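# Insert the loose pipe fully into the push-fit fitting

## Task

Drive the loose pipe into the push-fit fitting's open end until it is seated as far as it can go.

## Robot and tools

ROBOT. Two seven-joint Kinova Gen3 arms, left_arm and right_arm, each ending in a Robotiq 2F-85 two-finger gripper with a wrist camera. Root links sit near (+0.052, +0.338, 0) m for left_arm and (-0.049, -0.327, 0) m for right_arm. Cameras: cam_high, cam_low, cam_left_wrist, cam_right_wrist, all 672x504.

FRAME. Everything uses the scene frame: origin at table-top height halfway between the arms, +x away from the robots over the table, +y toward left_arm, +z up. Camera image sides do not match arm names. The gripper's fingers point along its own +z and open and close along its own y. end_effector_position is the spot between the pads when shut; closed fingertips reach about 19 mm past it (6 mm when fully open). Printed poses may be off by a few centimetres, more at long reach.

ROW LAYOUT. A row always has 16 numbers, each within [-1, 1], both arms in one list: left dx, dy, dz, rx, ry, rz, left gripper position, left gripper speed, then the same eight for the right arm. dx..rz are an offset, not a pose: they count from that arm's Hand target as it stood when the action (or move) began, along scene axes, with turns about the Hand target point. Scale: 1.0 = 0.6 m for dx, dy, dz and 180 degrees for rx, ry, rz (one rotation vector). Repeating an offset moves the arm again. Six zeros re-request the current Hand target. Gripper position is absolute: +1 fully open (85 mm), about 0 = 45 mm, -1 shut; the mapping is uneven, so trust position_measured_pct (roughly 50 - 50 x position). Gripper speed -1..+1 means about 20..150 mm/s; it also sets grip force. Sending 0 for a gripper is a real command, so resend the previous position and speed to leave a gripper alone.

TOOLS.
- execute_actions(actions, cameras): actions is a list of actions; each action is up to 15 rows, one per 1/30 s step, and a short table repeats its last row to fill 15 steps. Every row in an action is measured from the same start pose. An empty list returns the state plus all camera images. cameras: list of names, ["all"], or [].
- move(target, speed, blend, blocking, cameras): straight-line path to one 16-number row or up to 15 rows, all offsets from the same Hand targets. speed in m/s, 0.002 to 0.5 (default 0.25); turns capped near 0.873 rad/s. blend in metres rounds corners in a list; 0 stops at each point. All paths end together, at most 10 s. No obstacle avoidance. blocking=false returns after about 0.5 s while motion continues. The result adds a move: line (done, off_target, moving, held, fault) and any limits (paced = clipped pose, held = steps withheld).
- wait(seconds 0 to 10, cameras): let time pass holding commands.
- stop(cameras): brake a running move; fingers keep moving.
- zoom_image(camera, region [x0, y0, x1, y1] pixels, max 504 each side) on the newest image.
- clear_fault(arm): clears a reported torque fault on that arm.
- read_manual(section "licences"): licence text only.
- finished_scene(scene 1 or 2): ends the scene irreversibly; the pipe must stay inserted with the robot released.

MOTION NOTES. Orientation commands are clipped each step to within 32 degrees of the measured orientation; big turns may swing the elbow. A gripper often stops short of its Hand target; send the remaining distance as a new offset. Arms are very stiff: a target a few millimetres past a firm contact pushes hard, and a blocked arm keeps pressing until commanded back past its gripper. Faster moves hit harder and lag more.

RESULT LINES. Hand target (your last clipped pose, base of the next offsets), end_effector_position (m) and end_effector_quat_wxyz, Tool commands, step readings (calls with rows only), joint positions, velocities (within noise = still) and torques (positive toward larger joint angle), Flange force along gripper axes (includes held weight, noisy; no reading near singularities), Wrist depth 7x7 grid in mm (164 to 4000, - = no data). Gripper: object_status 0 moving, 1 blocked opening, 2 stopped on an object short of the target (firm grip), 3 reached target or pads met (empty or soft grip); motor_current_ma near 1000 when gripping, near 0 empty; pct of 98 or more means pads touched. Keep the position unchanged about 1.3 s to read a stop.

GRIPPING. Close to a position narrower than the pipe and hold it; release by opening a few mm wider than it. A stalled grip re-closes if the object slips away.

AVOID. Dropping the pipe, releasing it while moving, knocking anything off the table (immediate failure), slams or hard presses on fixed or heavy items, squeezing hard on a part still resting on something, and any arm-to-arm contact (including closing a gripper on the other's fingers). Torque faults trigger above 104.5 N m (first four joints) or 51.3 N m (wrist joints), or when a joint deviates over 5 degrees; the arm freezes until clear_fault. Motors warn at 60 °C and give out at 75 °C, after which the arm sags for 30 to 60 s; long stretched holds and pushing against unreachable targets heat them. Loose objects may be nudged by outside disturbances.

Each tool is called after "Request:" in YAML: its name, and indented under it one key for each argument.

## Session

Request:
execute_actions:
  actions: []

Scene clock: 0.00 s.
left_arm: end_effector_position=(+0.5447, +0.0715, +0.1805) position_measured_pct=0.0 object_status=3 motor_current_ma=0 end_effector_quat_wxyz=(+0.040, +0.553, +0.831, +0.041) | right_arm: end_effector_position=(+0.6219, -0.1475, +0.2945) position_measured_pct=0.0 object_status=3 motor_current_ma=0 end_effector_quat_wxyz=(+0.041, +0.981, +0.003, +0.191)
Joint positions: left_arm=[0.418 0.635 0.135 1.384 -0.18 1.047 1.002] | right_arm=[-0.151 0.755 -0.522 0.904 0.638 1.284 4.089]
Joint velocities: within noise
Joint torques (N m): no reading
Motor temperatures (°C): left_arm=[35 37 30 30 38 36 42] | right_arm=[32 36 28 29 33 37 40]
Flange force (N): no reading
Wrist depth (mm): cam_left_wrist=[308 312 317 321 326 330 335 / 309 313 318 322 327 331 337 / 310 315 319 323 328 333 338 / 311 316 321 325 329 334 339 / 313 318 322 326 330 336 341 / 314 318 323 327 332 337 343 / 315 319 325 328 334 338 344] | cam_right_wrist=[537 550 561 567 581 592 603 / 511 520 530 538 549 558 573 / 487 496 503 512 522 531 543 / 468 473 484 488 498 508 516 / 449 454 463 470 476 487 494 / 430 436 442 449 458 464 471 / 416 422 429 435 440 448 453]
Hand target: left_arm +0.5447, +0.0715, +0.1805; +0.040, +0.553, +0.831, +0.041 | right_arm +0.6219, -0.1475, +0.2945; +0.041, +0.981, +0.003, +0.191
Tool commands: left_gripper/position=+1.0 left_gripper/speed=+1.0 right_gripper/position=+1.0 right_gripper/speed=+1.0

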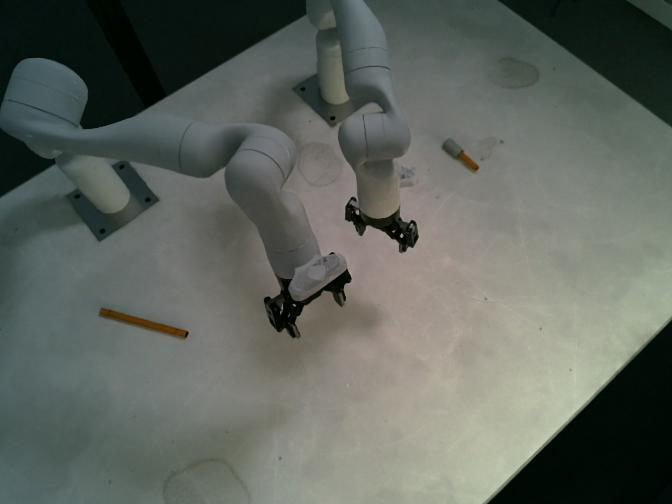

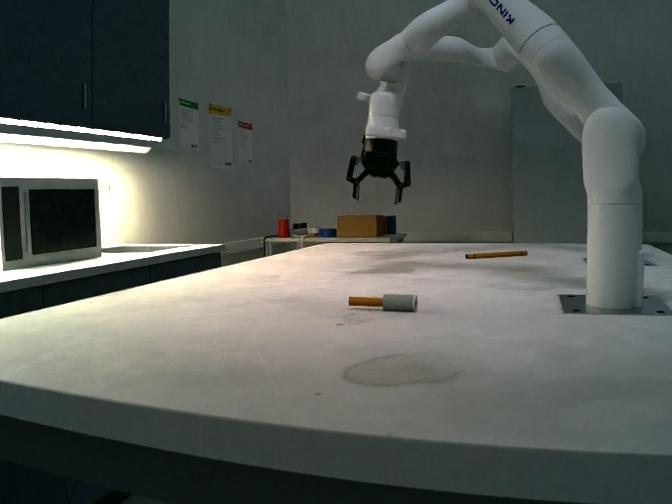

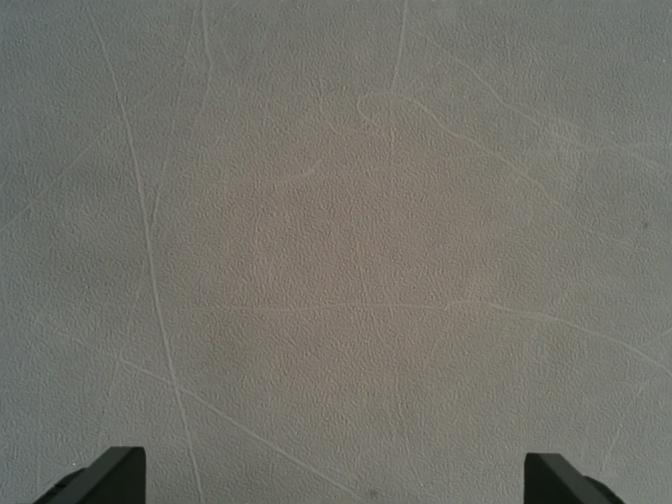

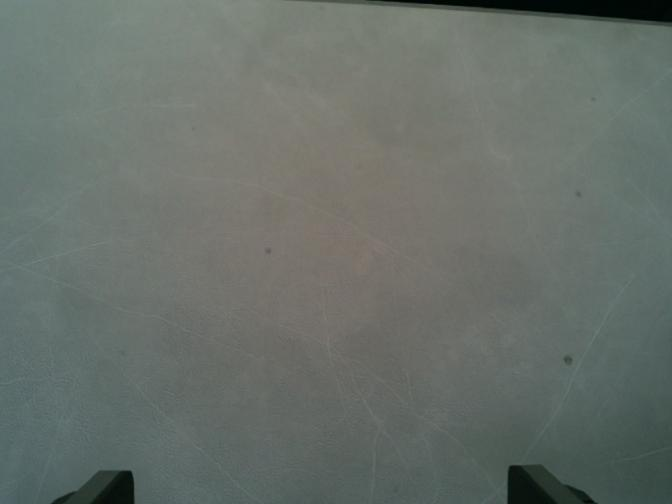

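Request:
zoom_image:
  camera: "cam_high"
  region: [85, 295, 205, 350]

Request:
zoom_image:
  camera: "cam_high"
  region: [425, 130, 505, 190]

Request:
zoom_image:
  camera: "cam_low"
  region: [335, 280, 435, 330]

Scaled by 4.200 from the camera's 672x504 image, which has a finer 960x720 frame.

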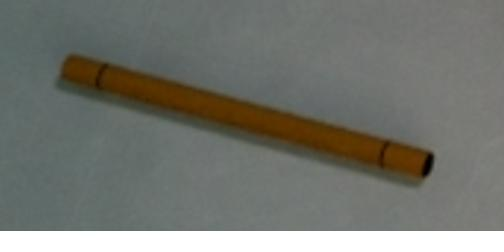

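Scaled by 6.300 from the camera's 672x504 image, which has a finer 960x720 frame.

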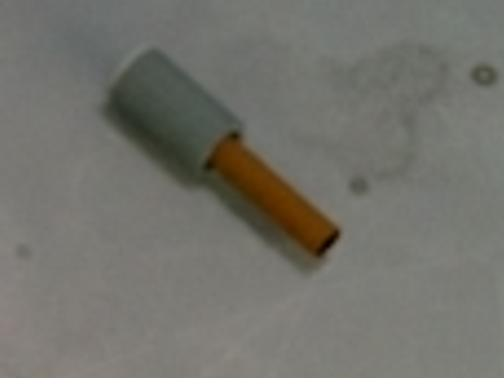

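Scaled by 5.040 from the camera's 672x504 image, which has a finer 960x720 frame.

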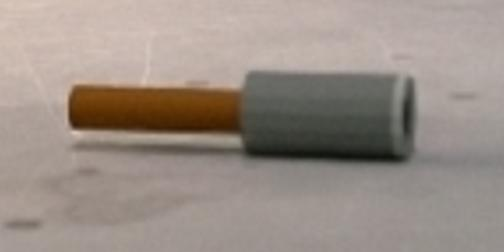

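Request:
move:
  target: [-0.1412, 0.63, -0.0508, 0.0180, 0.1018, 0.3975, 1, 1, -0.5158, -0.4617, -0.2742, 0.0128, 0.0461, 0.2048, 0.1, 0]
  speed: 0.3
  cameras: ["all"]

Scene clock: 70.63 s.
left_arm: end_effector_position=(+0.4600, +0.4494, +0.1501) position_measured_pct=0.0 object_status=3 motor_current_ma=0 end_effector_quat_wxyz=(-0.130, -0.035, +0.991, -0.005) | right_arm: end_effector_position=(+0.3124, -0.4245, +0.1300) position_measured_pct=45.0 object_status=3 motor_current_ma=0 end_effector_quat_wxyz=(-0.041, +0.941, +0.312, +0.124)
Joint positions: left_arm=[-0.147 0.621 -0.214 1.555 0.059 1.23 1.274] | right_arm=[1.119 0.485 -0.938 2.133 0.352 0.56 5.309]
Joint torques (N m): left_arm=[-0.15 -19.69 -1.27 -6.42 -0.36 0.65 0.01] | right_arm=[-0.64 -11.79 -2.9 -4.57 -0.13 -0.85 0.4]
Flange force (N): left_arm=[-4.3 0.3 0.8] | right_arm=[1.3 3.9 -3.7]
Wrist depth (mm): cam_left_wrist=[343 343 342 342 342 341 340 / 334 334 334 332 332 332 332 / 325 324 324 323 324 323 322 / 316 316 315 315 315 314 313 / 306 306 306 282 305 305 305 / 299 298 299 295 298 298 297 / 293 293 293 291 292 291 291] | cam_right_wrist=[324 324 324 326 327 328 331 / 312 312 315 316 317 317 319 / 304 304 306 307 307 309 309 / 294 295 297 298 298 298 300 / 285 286 287 286 288 289 291 / 278 279 280 278 281 281 283 / 271 272 273 273 275 276 276]
Hand target: left_arm +0.4599, +0.4495, +0.1501; -0.130, -0.035, +0.991, -0.005 | right_arm +0.3124, -0.4246, +0.1300; -0.041, +0.941, +0.312, +0.124
Off the commanded pose: left_arm 0.000 m, 0 deg | right_arm 0.000 m, 0 deg.
move: done

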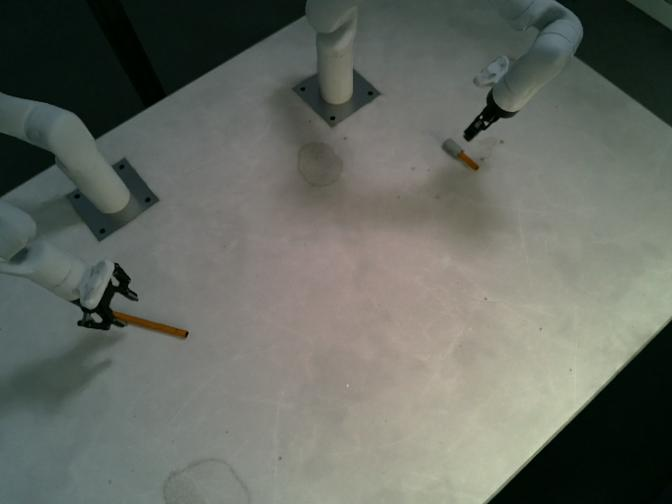

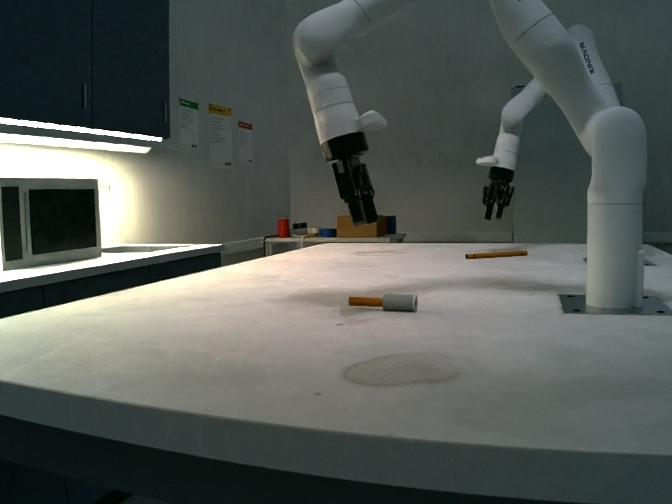

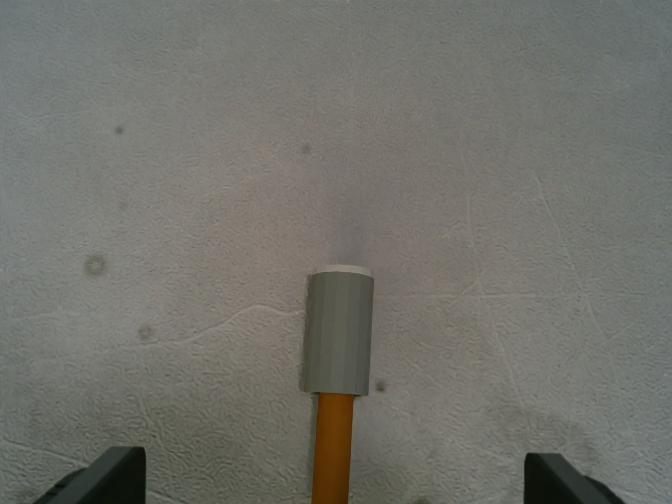

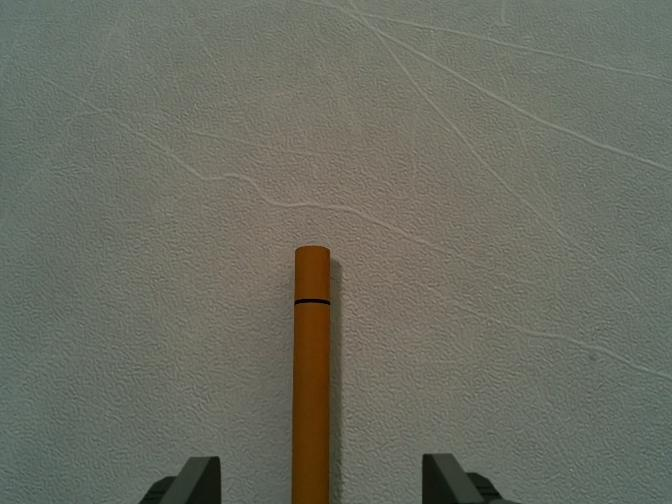

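Request:
move:
  target: [-0.0875, -0.0037, -0.2077, 0, 0, -0.0133, 0.05, 0, -0.0042, 0.0057, -0.1775, 0, 0, 0, -0.3, 0]
  speed: 0.15
  cameras: ["cam_left_wrist", "cam_right_wrist", "cam_low"]

Scene clock: 96.43 s.
left_arm: end_effector_position=(+0.4074, +0.4473, +0.0254) position_measured_pct=47.6 object_status=3 motor_current_ma=0 end_effector_quat_wxyz=(-0.130, -0.015, +0.991, -0.002) | right_arm: end_effector_position=(+0.3099, -0.4211, +0.0235) position_measured_pct=64.9 object_status=3 motor_current_ma=0 end_effector_quat_wxyz=(-0.041, +0.941, +0.312, +0.124)
Joint positions: left_arm=[-0.169 0.751 -0.198 1.844 0.079 0.808 1.203] | right_arm=[0.804 0.675 -0.54 2.246 0.638 0.182 5.089]
Joint torques (N m): left_arm=[-0.08 -19.03 -1.28 -3.86 -0.35 0.64 -0.01] | right_arm=[-0.69 -14.58 -2.31 -1.52 0.06 -0.84 0.43]
Flange force (N): left_arm=[-3.3 0.2 2.5] | right_arm=[1.7 6.6 -3.5]
Wrist depth (mm): cam_left_wrist=[203 203 203 202 203 202 202 / 198 198 198 197 197 197 196 / 192 192 192 192 192 192 191 / 187 187 187 187 187 186 186 / 182 182 182 181 181 181 181 / 177 177 177 - 177 176 176 / 175 175 - - - 174 174] | cam_right_wrist=[203 204 205 205 206 207 208 / 196 197 198 198 199 200 200 / 190 191 192 179 193 194 194 / 185 186 185 184 187 188 189 / 179 179 180 169 181 182 182 / 175 175 175 167 176 177 177 / 171 172 172 - 173 174 174]
Hand target: left_arm +0.4074, +0.4473, +0.0254; -0.130, -0.015, +0.991, -0.002 | right_arm +0.3099, -0.4211, +0.0235; -0.041, +0.941, +0.312, +0.124
Off the commanded pose: left_arm 0.000 m, 0 deg | right_arm 0.000 m, 0 deg.
move: done
Images, in order (width x height): cam_low 672x504, cam_left_wrist 672x504, cam_right_wrist 672x504.

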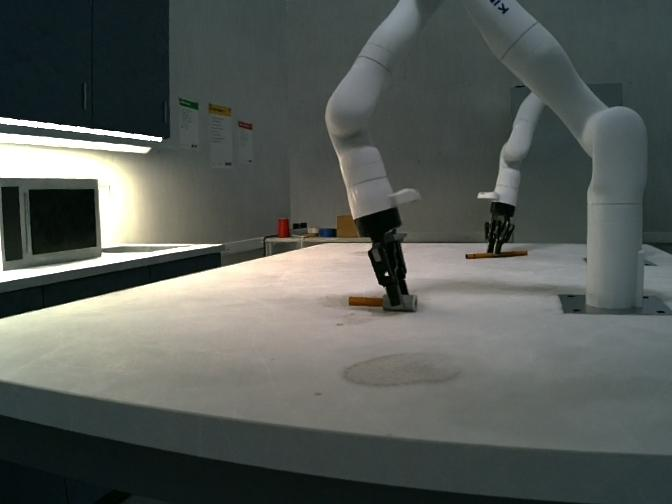

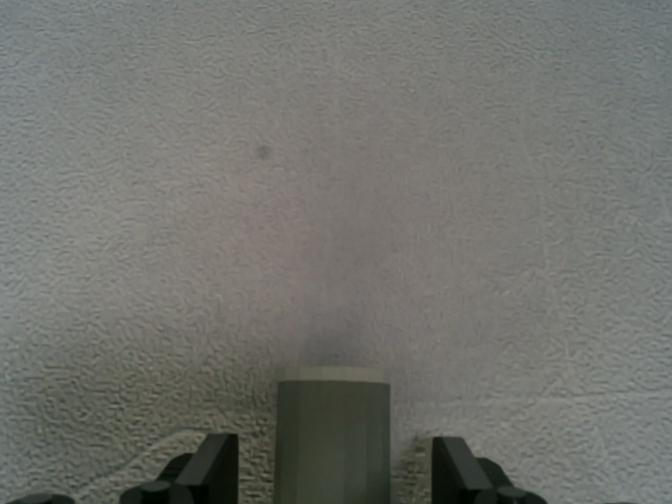

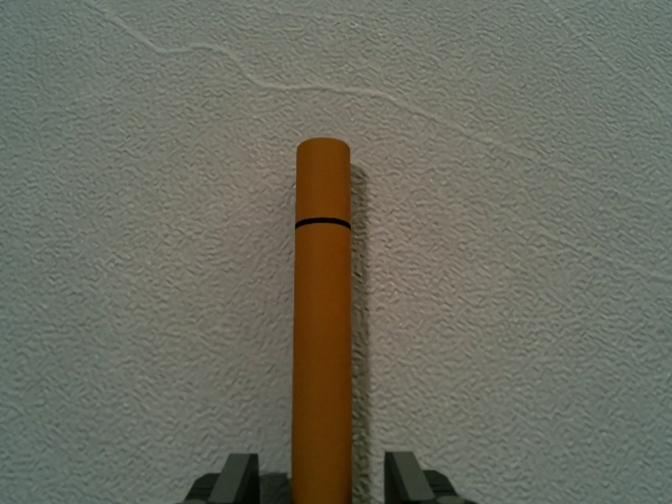

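Request:
move:
  target: [0, -0.0007, 0, 0, 0, 0, -1, -1, 0, 0, 0, 0, 0, 0, -1, -1]
  speed: 0.1
  cameras: ["cam_left_wrist", "cam_right_wrist"]

Scene clock: 102.17 s.
left_arm: end_effector_position=(+0.4075, +0.4469, +0.0255) position_measured_pct=71.0 object_status=0 motor_current_ma=1000 end_effector_quat_wxyz=(-0.130, -0.015, +0.991, -0.002) | right_arm: end_effector_position=(+0.3099, -0.4212, +0.0235) position_measured_pct=84.8 object_status=2 motor_current_ma=1000 end_effector_quat_wxyz=(-0.041, +0.941, +0.312, +0.124)
Joint positions: left_arm=[-0.168 0.75 -0.198 1.845 0.079 0.808 1.204] | right_arm=[0.804 0.675 -0.54 2.246 0.638 0.182 5.089]
Joint torques (N m): left_arm=[-0.17 -14.94 -1.01 -3.35 -0.14 -0.46 -0.01] | right_arm=[-1 -11.43 -1.55 -2.17 0.18 -1.11 0.42]
Flange force (N): left_arm=[0.6 -0.3 -8.3] | right_arm=[1.9 4.2 -15.7]
Wrist depth (mm): cam_left_wrist=[203 203 203 203 203 202 202 / 198 198 198 197 197 197 196 / 193 192 192 192 192 192 191 / 187 188 187 187 187 186 186 / 182 182 182 181 181 181 181 / 178 177 177 - 177 177 176 / 175 175 - - - 174 174] | cam_right_wrist=[204 205 205 206 207 207 209 / 197 197 198 198 199 200 201 / 191 191 192 180 193 194 195 / 185 186 186 174 187 188 189 / 179 180 181 169 181 182 183 / 175 175 176 167 177 177 178 / 172 172 172 - 173 174 174]
Hand target: left_arm +0.4074, +0.4469, +0.0254; -0.130, -0.015, +0.991, -0.002 | right_arm +0.3099, -0.4211, +0.0235; -0.041, +0.941, +0.312, +0.124
Off the commanded pose: left_arm 0.000 m, 0 deg | right_arm 0.000 m, 0 deg.
move: done
Images, in order (width x height): cam_left_wrist 672x504, cam_right_wrist 672x504.

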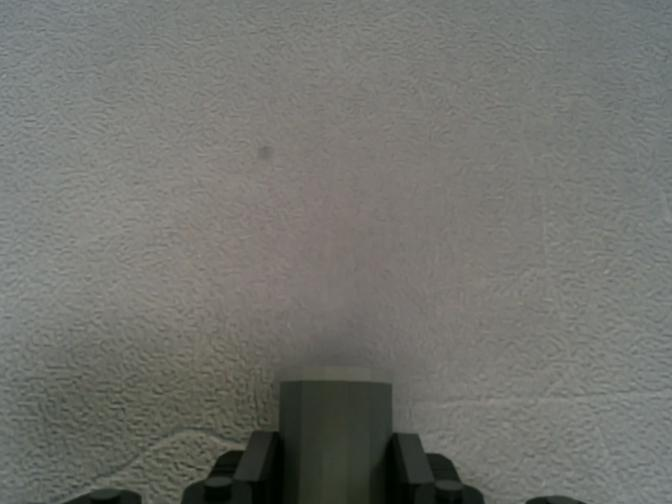

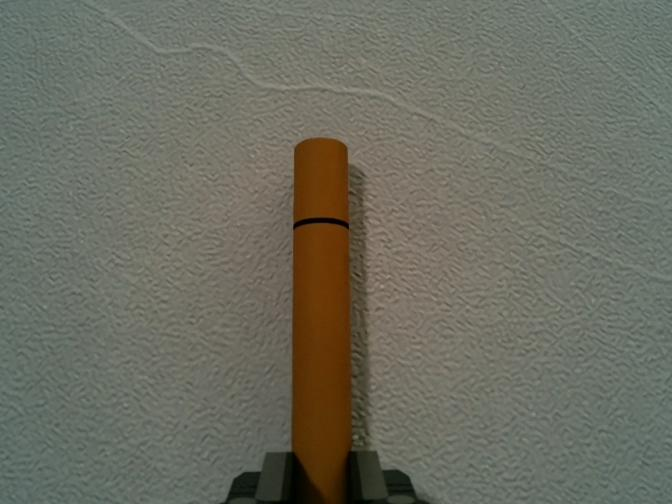

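Request:
move:
  target:
    - [0, 0, 0.0833, 0, 0, 0, -1, -1, 0, 0, 0.0833, 0, 0, 0, -1, -1]
    - [0.1012, -0.5943, 0.2437, 0, 0, 0.1022, -1, -1, 0.0120, 0.7597, 0.2518, 0, 0, -0.0926, -1, -1]
  speed: [0.12, 0.3]
  blend: 0.03
  cameras: ["all"]

Request:
zoom_image:
  camera: "cam_low"
  region: [395, 192, 455, 226]

Request:
zoom_image:
  camera: "cam_low"
  region: [360, 192, 420, 226]

Request:
zoom_image:
  camera: "cam_low"
  region: [480, 192, 540, 226]

Request:
zoom_image:
  camera: "cam_right_wrist"
  region: [260, 0, 385, 155]

Scene clock: 116.17 s.
left_arm: end_effector_position=(+0.4682, +0.0903, +0.1717) position_measured_pct=71.0 object_status=2 motor_current_ma=1000 end_effector_quat_wxyz=(-0.128, -0.173, +0.976, -0.023) | right_arm: end_effector_position=(+0.3171, +0.0346, +0.1746) position_measured_pct=84.8 object_status=2 motor_current_ma=1000 end_effector_quat_wxyz=(-0.023, +0.976, +0.172, +0.129)
Joint positions: left_arm=[0.456 0.665 -0.133 1.382 0.256 1.312 2.168] | right_arm=[-0.548 0.504 -0.482 1.726 0.535 0.815 3.733]
Joint torques (N m): left_arm=[-0.02 -21.72 -0.46 -7.26 0.32 0.57 -0.02] | right_arm=[-0.86 -17.52 -1.53 -6.52 0.6 -0.55 0.42]
Flange force (N): left_arm=[-3.7 -3.4 1.2] | right_arm=[5.0 -1.4 -0.8]
Wrist depth (mm): cam_left_wrist=[366 366 366 184 366 365 366 / 355 356 355 179 356 355 355 / 347 346 346 174 346 346 345 / 337 337 337 334 337 337 336 / 329 327 329 327 328 328 328 / 319 319 320 322 320 318 318 / 313 313 - - - 313 312] | cam_right_wrist=[374 375 372 194 378 381 382 / 361 363 365 365 366 368 370 / 350 351 353 180 355 356 358 / 339 341 343 174 345 346 348 / 329 331 332 170 335 336 337 / 320 321 321 319 325 326 327 / 313 314 315 - 317 318 320]
Hand target: left_arm +0.4682, +0.0903, +0.1717; -0.128, -0.173, +0.976, -0.023 | right_arm +0.3171, +0.0347, +0.1746; -0.023, +0.976, +0.172, +0.129
Off the commanded pose: left_arm 0.000 m, 0 deg | right_arm 0.000 m, 0 deg.
move: done; blend cut to 0.025 m at target 1

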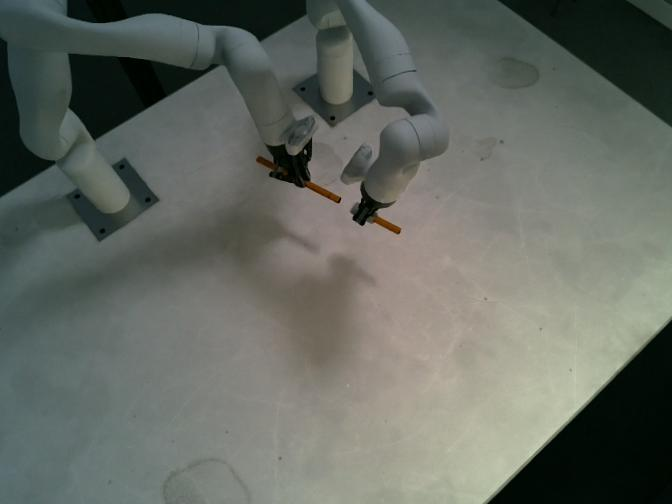

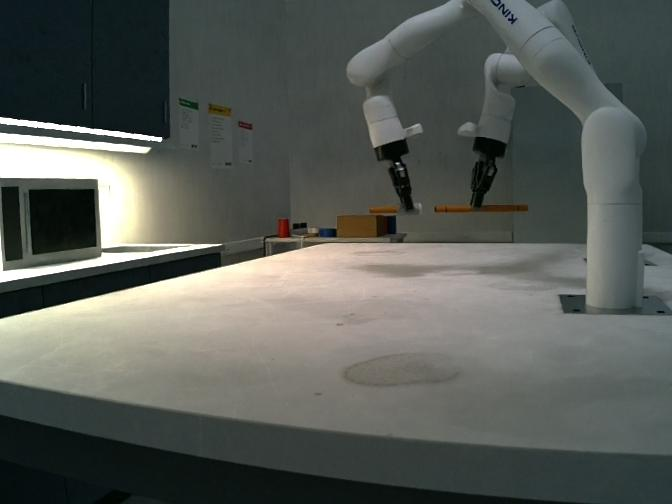

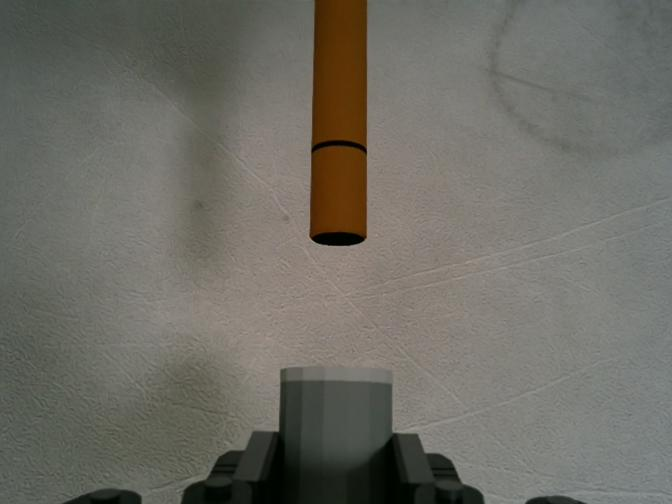

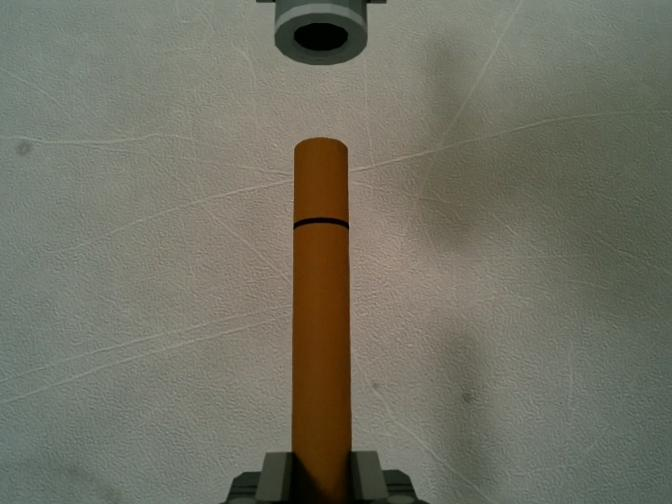

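Scaled by 8.400 from the camera's 672x504 image, which has a finer 960x720 frame.

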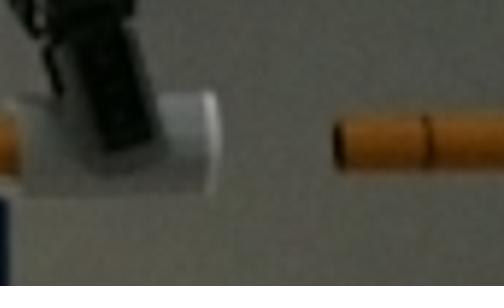

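Scaled by 8.400 from the camera's 672x504 image, which has a finer 960x720 frame.

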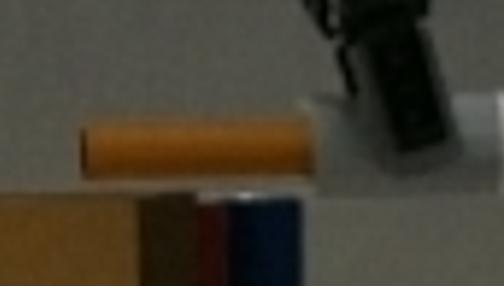

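Scaled by 8.400 from the camera's 672x504 image, which has a finer 960x720 frame.

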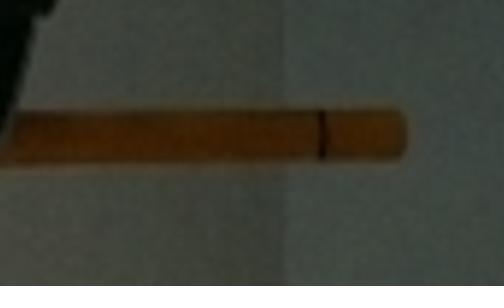

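Scaled by 3.252.

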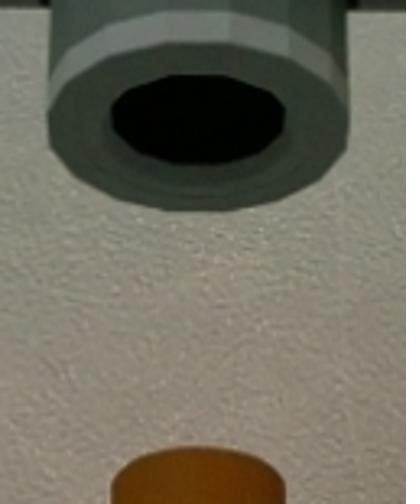

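Request:
move:
  target: [0, 0, 0, 0.0009, -0.0024, 0, -1, -1, 0.0428, 0.0138, 0.0013, 0, 0, 0, -1, -1]
  speed: 0.1
  cameras: ["cam_low", "cam_right_wrist", "cam_left_wrist"]

Request:
zoom_image:
  camera: "cam_low"
  region: [406, 196, 448, 220]

Request:
zoom_image:
  camera: "cam_low"
  region: [366, 196, 408, 220]

Request:
zoom_image:
  camera: "cam_right_wrist"
  region: [260, 40, 385, 165]

Request:
zoom_image:
  camera: "cam_left_wrist"
  region: [270, 280, 400, 440]

Scene clock: 133.73 s.
left_arm: end_effector_position=(+0.4682, +0.0903, +0.1717) position_measured_pct=71.0 object_status=2 motor_current_ma=1000 end_effector_quat_wxyz=(-0.124, -0.173, +0.977, -0.022) | right_arm: end_effector_position=(+0.3428, +0.0429, +0.1754) position_measured_pct=84.8 object_status=2 motor_current_ma=1000 end_effector_quat_wxyz=(-0.023, +0.976, +0.172, +0.129)
Joint positions: left_arm=[0.46 0.661 -0.136 1.388 0.253 1.304 2.17] | right_arm=[-0.53 0.549 -0.48 1.644 0.533 0.847 3.781]
Joint torques (N m): left_arm=[-0.05 -21.62 -0.47 -7.3 0.31 0.53 -0.01] | right_arm=[-0.69 -18.47 -1.75 -6.77 0.59 -0.59 0.44]
Flange force (N): left_arm=[-3.5 -3.3 1.2] | right_arm=[4.7 -1.6 -0.6]
Wrist depth (mm): cam_left_wrist=[363 364 362 180 361 363 363 / 354 354 354 350 353 354 354 / 345 345 344 173 344 344 344 / 337 336 337 333 336 336 336 / 328 326 329 326 328 327 328 / 319 318 320 321 320 318 318 / 313 313 - - - 312 312] | cam_right_wrist=[374 374 182 183 189 383 384 / 361 363 360 184 367 369 371 / 350 352 353 179 356 358 359 / 340 341 343 173 345 347 349 / 330 332 333 170 336 337 338 / 320 322 323 321 324 326 327 / 313 314 316 - 318 320 320]
Hand target: left_arm +0.4682, +0.0903, +0.1717; -0.124, -0.173, +0.977, -0.022 | right_arm +0.3427, +0.0430, +0.1754; -0.023, +0.976, +0.172, +0.129
Off the commanded pose: left_arm 0.000 m, 0 deg | right_arm 0.000 m, 0 deg.
move: done
Images, in order (width x height): cam_low 672x504, cam_left_wrist 672x504, cam_right_wrist 672x504.

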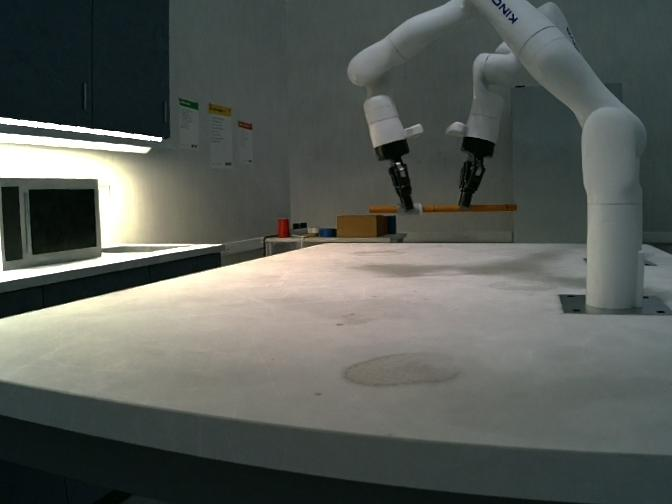

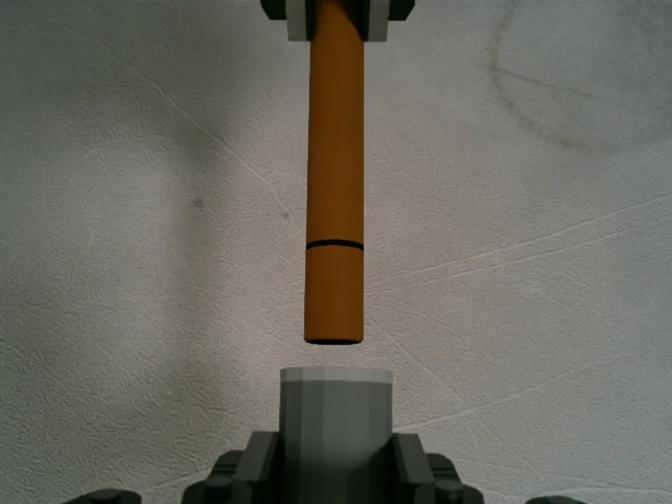

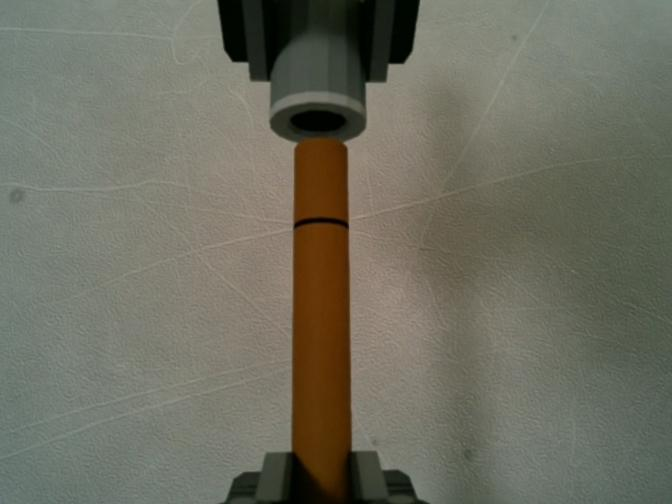

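Scaled by 12.000 from the camera's 672x504 image, which has a finer 960x720 frame.

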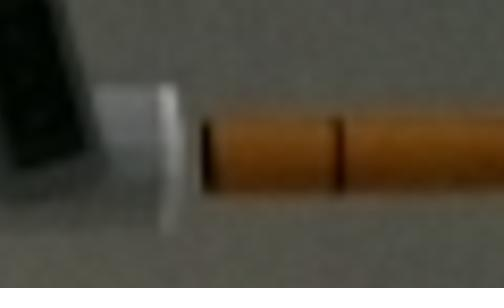

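Scaled by 12.000 from the camera's 672x504 image, which has a finer 960x720 frame.

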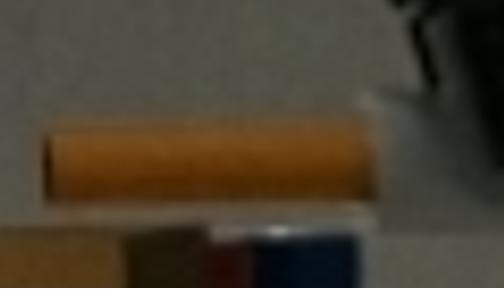

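Scaled by 4.032.

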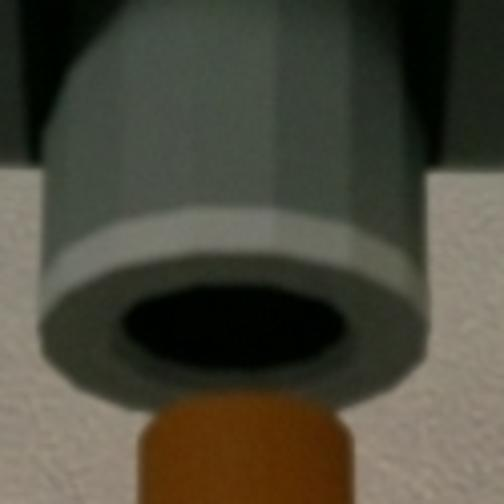

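Scaled by 3.150.

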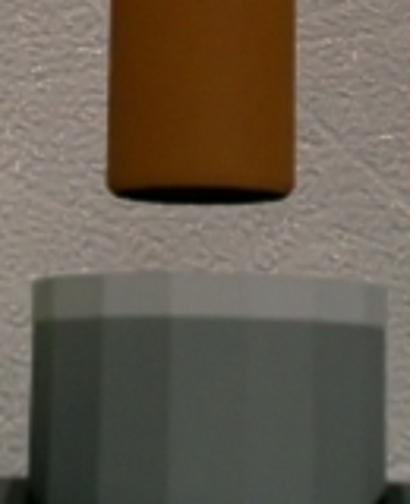

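Request:
zoom_image:
  camera: "cam_low"
  region: [412, 199, 436, 217]

Scaled by 21.000 from the camera's 672x504 image, which has a finer 960x720 frame.

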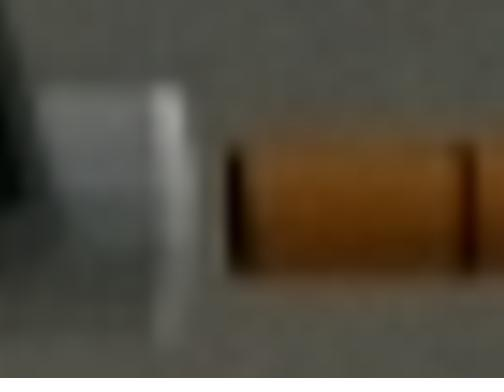

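Request:
move:
  target:
    - [0, 0, 0, 0, 0, 0, -1, -1, -0.0004, 0.0012, -0.0003, 0, 0, 0, -1, -1]
    - [0, 0, 0, 0, 0, 0, -1, -1, 0.0121, 0.0056, -0.0003, 0, 0, 0, -1, -1]
  speed: 0.03
  cameras: ["cam_low", "cam_right_wrist", "cam_left_wrist"]

Request:
zoom_image:
  camera: "cam_right_wrist"
  region: [260, 60, 385, 225]

Request:
zoom_image:
  camera: "cam_left_wrist"
  region: [270, 280, 400, 440]

Scene clock: 148.47 s.
left_arm: end_effector_position=(+0.4682, +0.0903, +0.1717) position_measured_pct=71.0 object_status=2 motor_current_ma=1000 end_effector_quat_wxyz=(-0.124, -0.173, +0.977, -0.022) | right_arm: end_effector_position=(+0.3500, +0.0463, +0.1752) position_measured_pct=84.8 object_status=2 motor_current_ma=1000 end_effector_quat_wxyz=(-0.023, +0.976, +0.172, +0.129)
Joint positions: left_arm=[0.46 0.661 -0.136 1.388 0.253 1.304 2.17] | right_arm=[-0.528 0.564 -0.478 1.618 0.533 0.857 3.793]
Joint torques (N m): left_arm=[-0.08 -21.66 -0.47 -7.27 0.32 0.55 0] | right_arm=[-0.73 -18.83 -1.8 -6.82 0.58 -0.61 0.42]
Flange force (N): left_arm=[-3.6 -3.4 1.2] | right_arm=[4.8 -1.5 -0.6]
Wrist depth (mm): cam_left_wrist=[364 364 359 179 175 364 363 / 355 354 354 178 353 354 353 / 345 345 344 173 344 344 345 / 337 337 336 333 336 336 336 / 328 326 328 326 327 328 328 / 319 318 320 - 320 319 318 / 313 312 - - - 312 312] | cam_right_wrist=[374 374 173 182 177 380 383 / 360 362 186 177 365 369 370 / 351 352 352 179 356 357 359 / 340 341 343 174 346 347 348 / 330 332 333 170 335 337 338 / 320 321 321 320 326 327 327 / 313 315 316 - 319 319 320]
Hand target: left_arm +0.4682, +0.0903, +0.1717; -0.124, -0.173, +0.977, -0.022 | right_arm +0.3500, +0.0463, +0.1752; -0.023, +0.976, +0.172, +0.129
Off the commanded pose: left_arm 0.000 m, 0 deg | right_arm 0.000 m, 0 deg.
move: done
Images, in order (width x height): cam_low 672x504, cam_left_wrist 672x504, cam_right_wrist 672x504.

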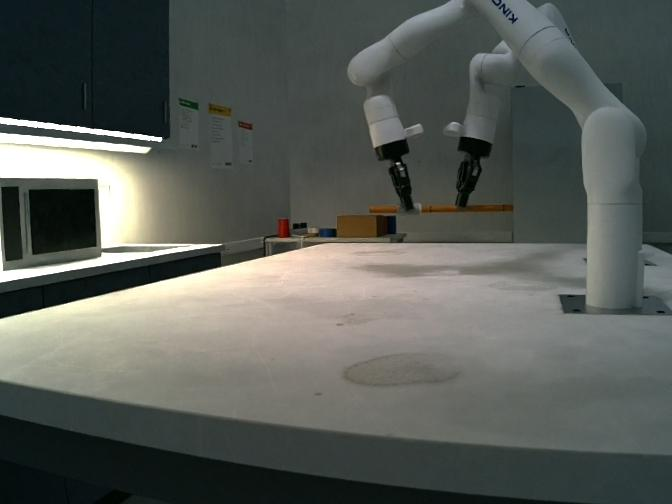

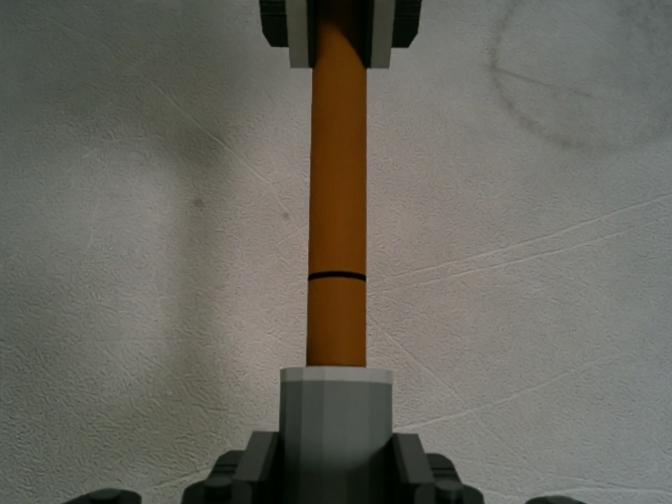

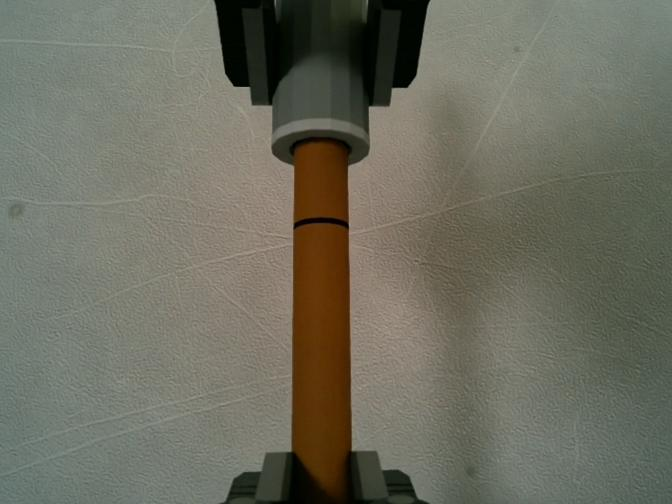

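Scaled by 3.055.

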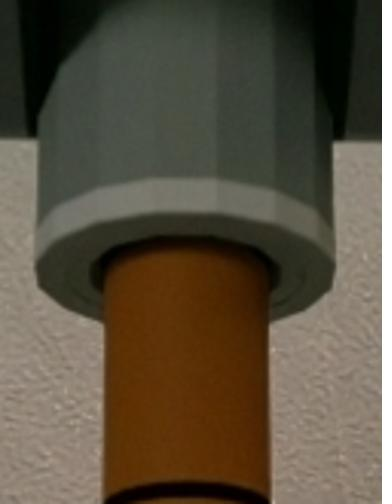

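Scaled by 3.150.

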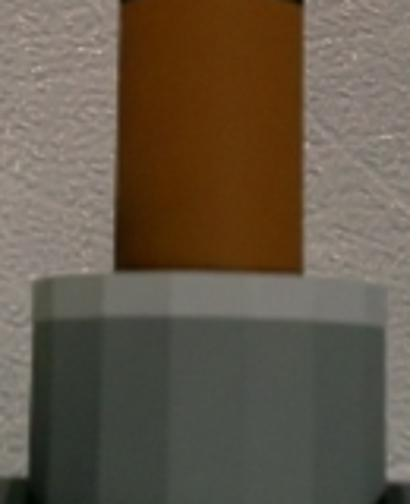

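Request:
move:
  target: [0, 0, 0, 0, 0, 0, -1, -1, 0.0346, 0.0122, 0, 0, 0, 0, -1, -1]
  speed: 0.03
  cameras: ["cam_right_wrist", "cam_left_wrist"]

Request:
zoom_image:
  camera: "cam_right_wrist"
  region: [260, 130, 385, 255]

Request:
zoom_image:
  camera: "cam_left_wrist"
  region: [270, 280, 400, 440]

Scene clock: 156.83 s.
left_arm: end_effector_position=(+0.4682, +0.0903, +0.1717) position_measured_pct=71.0 object_status=2 motor_current_ma=1000 end_effector_quat_wxyz=(-0.124, -0.173, +0.977, -0.022) | right_arm: end_effector_position=(+0.3708, +0.0536, +0.1752) position_measured_pct=84.8 object_status=2 motor_current_ma=1000 end_effector_quat_wxyz=(-0.023, +0.976, +0.172, +0.129)
Joint positions: left_arm=[0.46 0.661 -0.136 1.388 0.252 1.304 2.17] | right_arm=[-0.519 0.604 -0.476 1.546 0.533 0.886 3.829]
Joint torques (N m): left_arm=[7.69 -20.31 7.16 -0.2 4.03 6.43 -0.01] | right_arm=[4.6 -21.31 2.9 -15.68 4.6 -4.83 0.36]
Flange force (N): left_arm=[-24.4 -3.8 -2.6] | right_arm=[-16.5 -2.5 -7.8]
Wrist depth (mm): cam_left_wrist=[363 362 - - - 361 361 / 354 353 350 175 175 353 352 / 345 345 345 172 344 344 344 / 336 336 336 332 336 336 335 / 328 327 328 326 327 328 327 / 319 319 320 - 320 318 318 / 313 313 - - - 313 312] | cam_right_wrist=[- - - 180 - - 377 / 360 361 176 175 - 367 368 / 350 351 182 170 353 356 359 / 339 342 341 172 344 346 348 / 329 330 332 170 335 336 338 / 319 319 321 322 325 325 326 / 312 314 315 - 318 318 320]
Hand target: left_arm +0.4682, +0.0903, +0.1717; -0.124, -0.173, +0.977, -0.022 | right_arm +0.3708, +0.0537, +0.1752; -0.023, +0.976, +0.172, +0.129
Off the commanded pose: left_arm 0.000 m, 0 deg | right_arm 0.000 m, 0 deg.
move: done
Images, in order (width x height): cam_left_wrist 672x504, cam_right_wrist 672x504.

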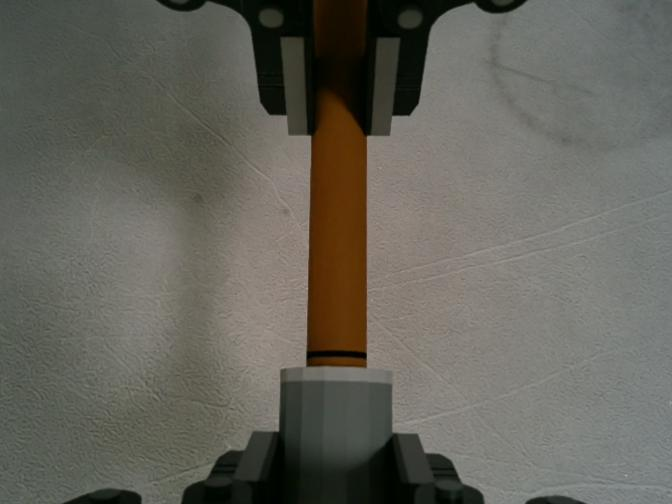

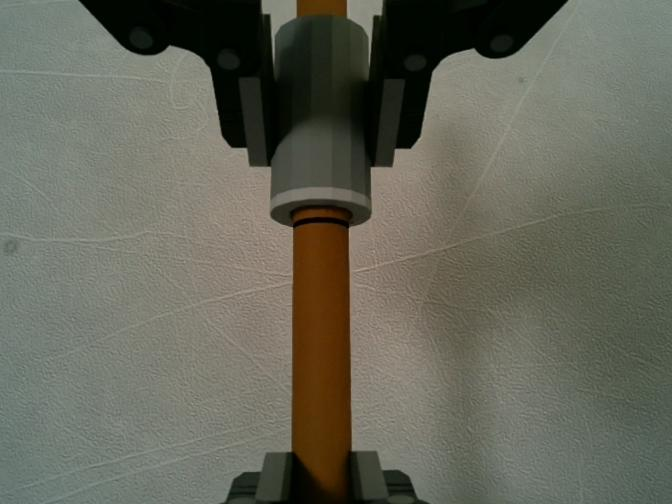

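Scaled by 4.032.

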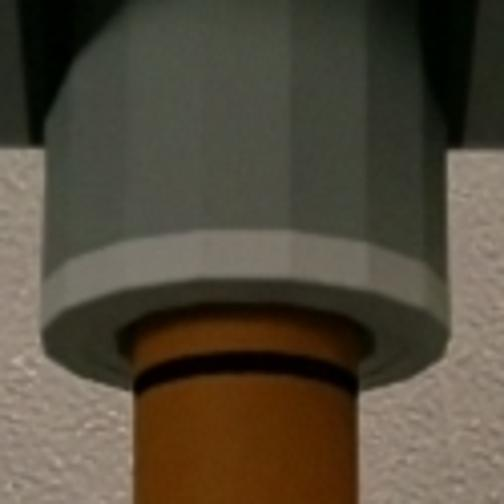

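Scaled by 3.150.

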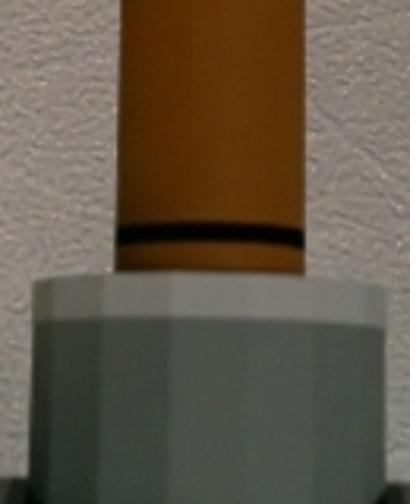

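Request:
move:
  target: [0, 0, 0, 0, 0, 0, -1, -1, 0.0087, 0.0031, 0, 0, 0, 0, -1, -1]
  speed: 0.02
  cameras: ["cam_right_wrist", "cam_left_wrist"]

Request:
zoom_image:
  camera: "cam_right_wrist"
  region: [260, 130, 385, 255]

Request:
zoom_image:
  camera: "cam_left_wrist"
  region: [270, 280, 400, 440]

Scene clock: 161.97 s.
left_arm: end_effector_position=(+0.4682, +0.0902, +0.1717) position_measured_pct=71.0 object_status=2 motor_current_ma=1000 end_effector_quat_wxyz=(-0.124, -0.173, +0.977, -0.022) | right_arm: end_effector_position=(+0.3759, +0.0555, +0.1751) position_measured_pct=84.8 object_status=2 motor_current_ma=1000 end_effector_quat_wxyz=(-0.023, +0.976, +0.173, +0.129)
Joint positions: left_arm=[0.46 0.661 -0.136 1.388 0.253 1.304 2.17] | right_arm=[-0.517 0.614 -0.476 1.527 0.533 0.894 3.838]
Joint torques (N m): left_arm=[13.55 -19.21 12.9 4.52 6.95 10.26 -0.04] | right_arm=[7.55 -23.08 5.48 -22.43 7.4 -8.33 0.47]
Flange force (N): left_arm=[-38.9 -3.0 -6.0] | right_arm=[-32.3 -1.6 -12.4]
Wrist depth (mm): cam_left_wrist=[362 - - - - - 360 / 354 353 - 175 - 353 352 / 344 344 344 172 342 344 344 / 336 336 336 169 336 336 335 / 329 327 329 325 328 327 327 / 319 319 321 - 320 319 318 / 313 313 - - - 313 312] | cam_right_wrist=[- - - 178 - - 377 / 358 357 - 174 - 364 367 / 349 349 175 169 350 357 356 / 338 340 340 171 344 346 347 / 327 330 331 169 334 335 336 / 319 319 320 320 323 325 326 / 313 314 - - 317 317 320]
Hand target: left_arm +0.4682, +0.0903, +0.1717; -0.124, -0.173, +0.977, -0.022 | right_arm +0.3760, +0.0555, +0.1752; -0.023, +0.976, +0.172, +0.129
Off the commanded pose: left_arm 0.000 m, 0 deg | right_arm 0.000 m, 0 deg.
move: done
Images, in order (width x height): cam_left_wrist 672x504, cam_right_wrist 672x504.

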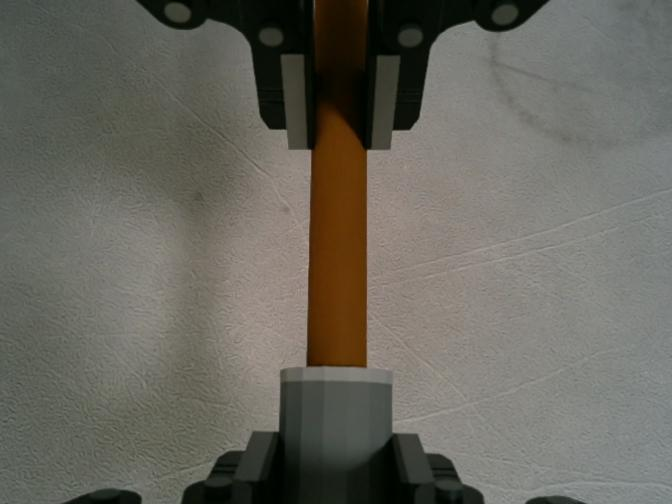

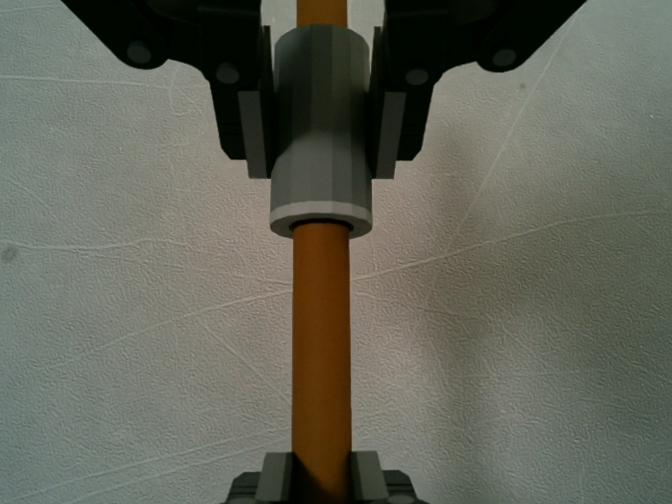

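Scaled by 4.032.

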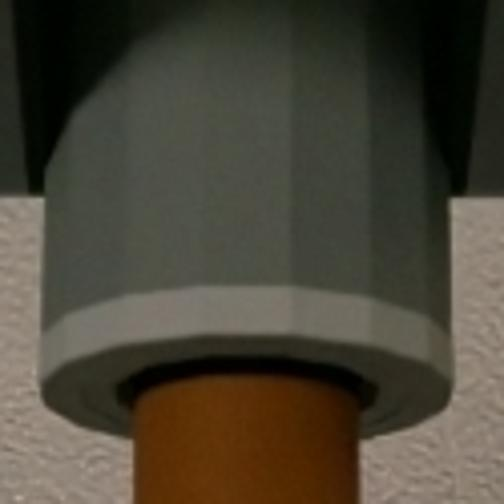

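Scaled by 3.150.

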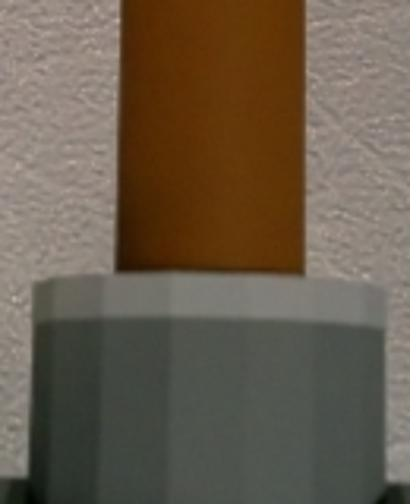

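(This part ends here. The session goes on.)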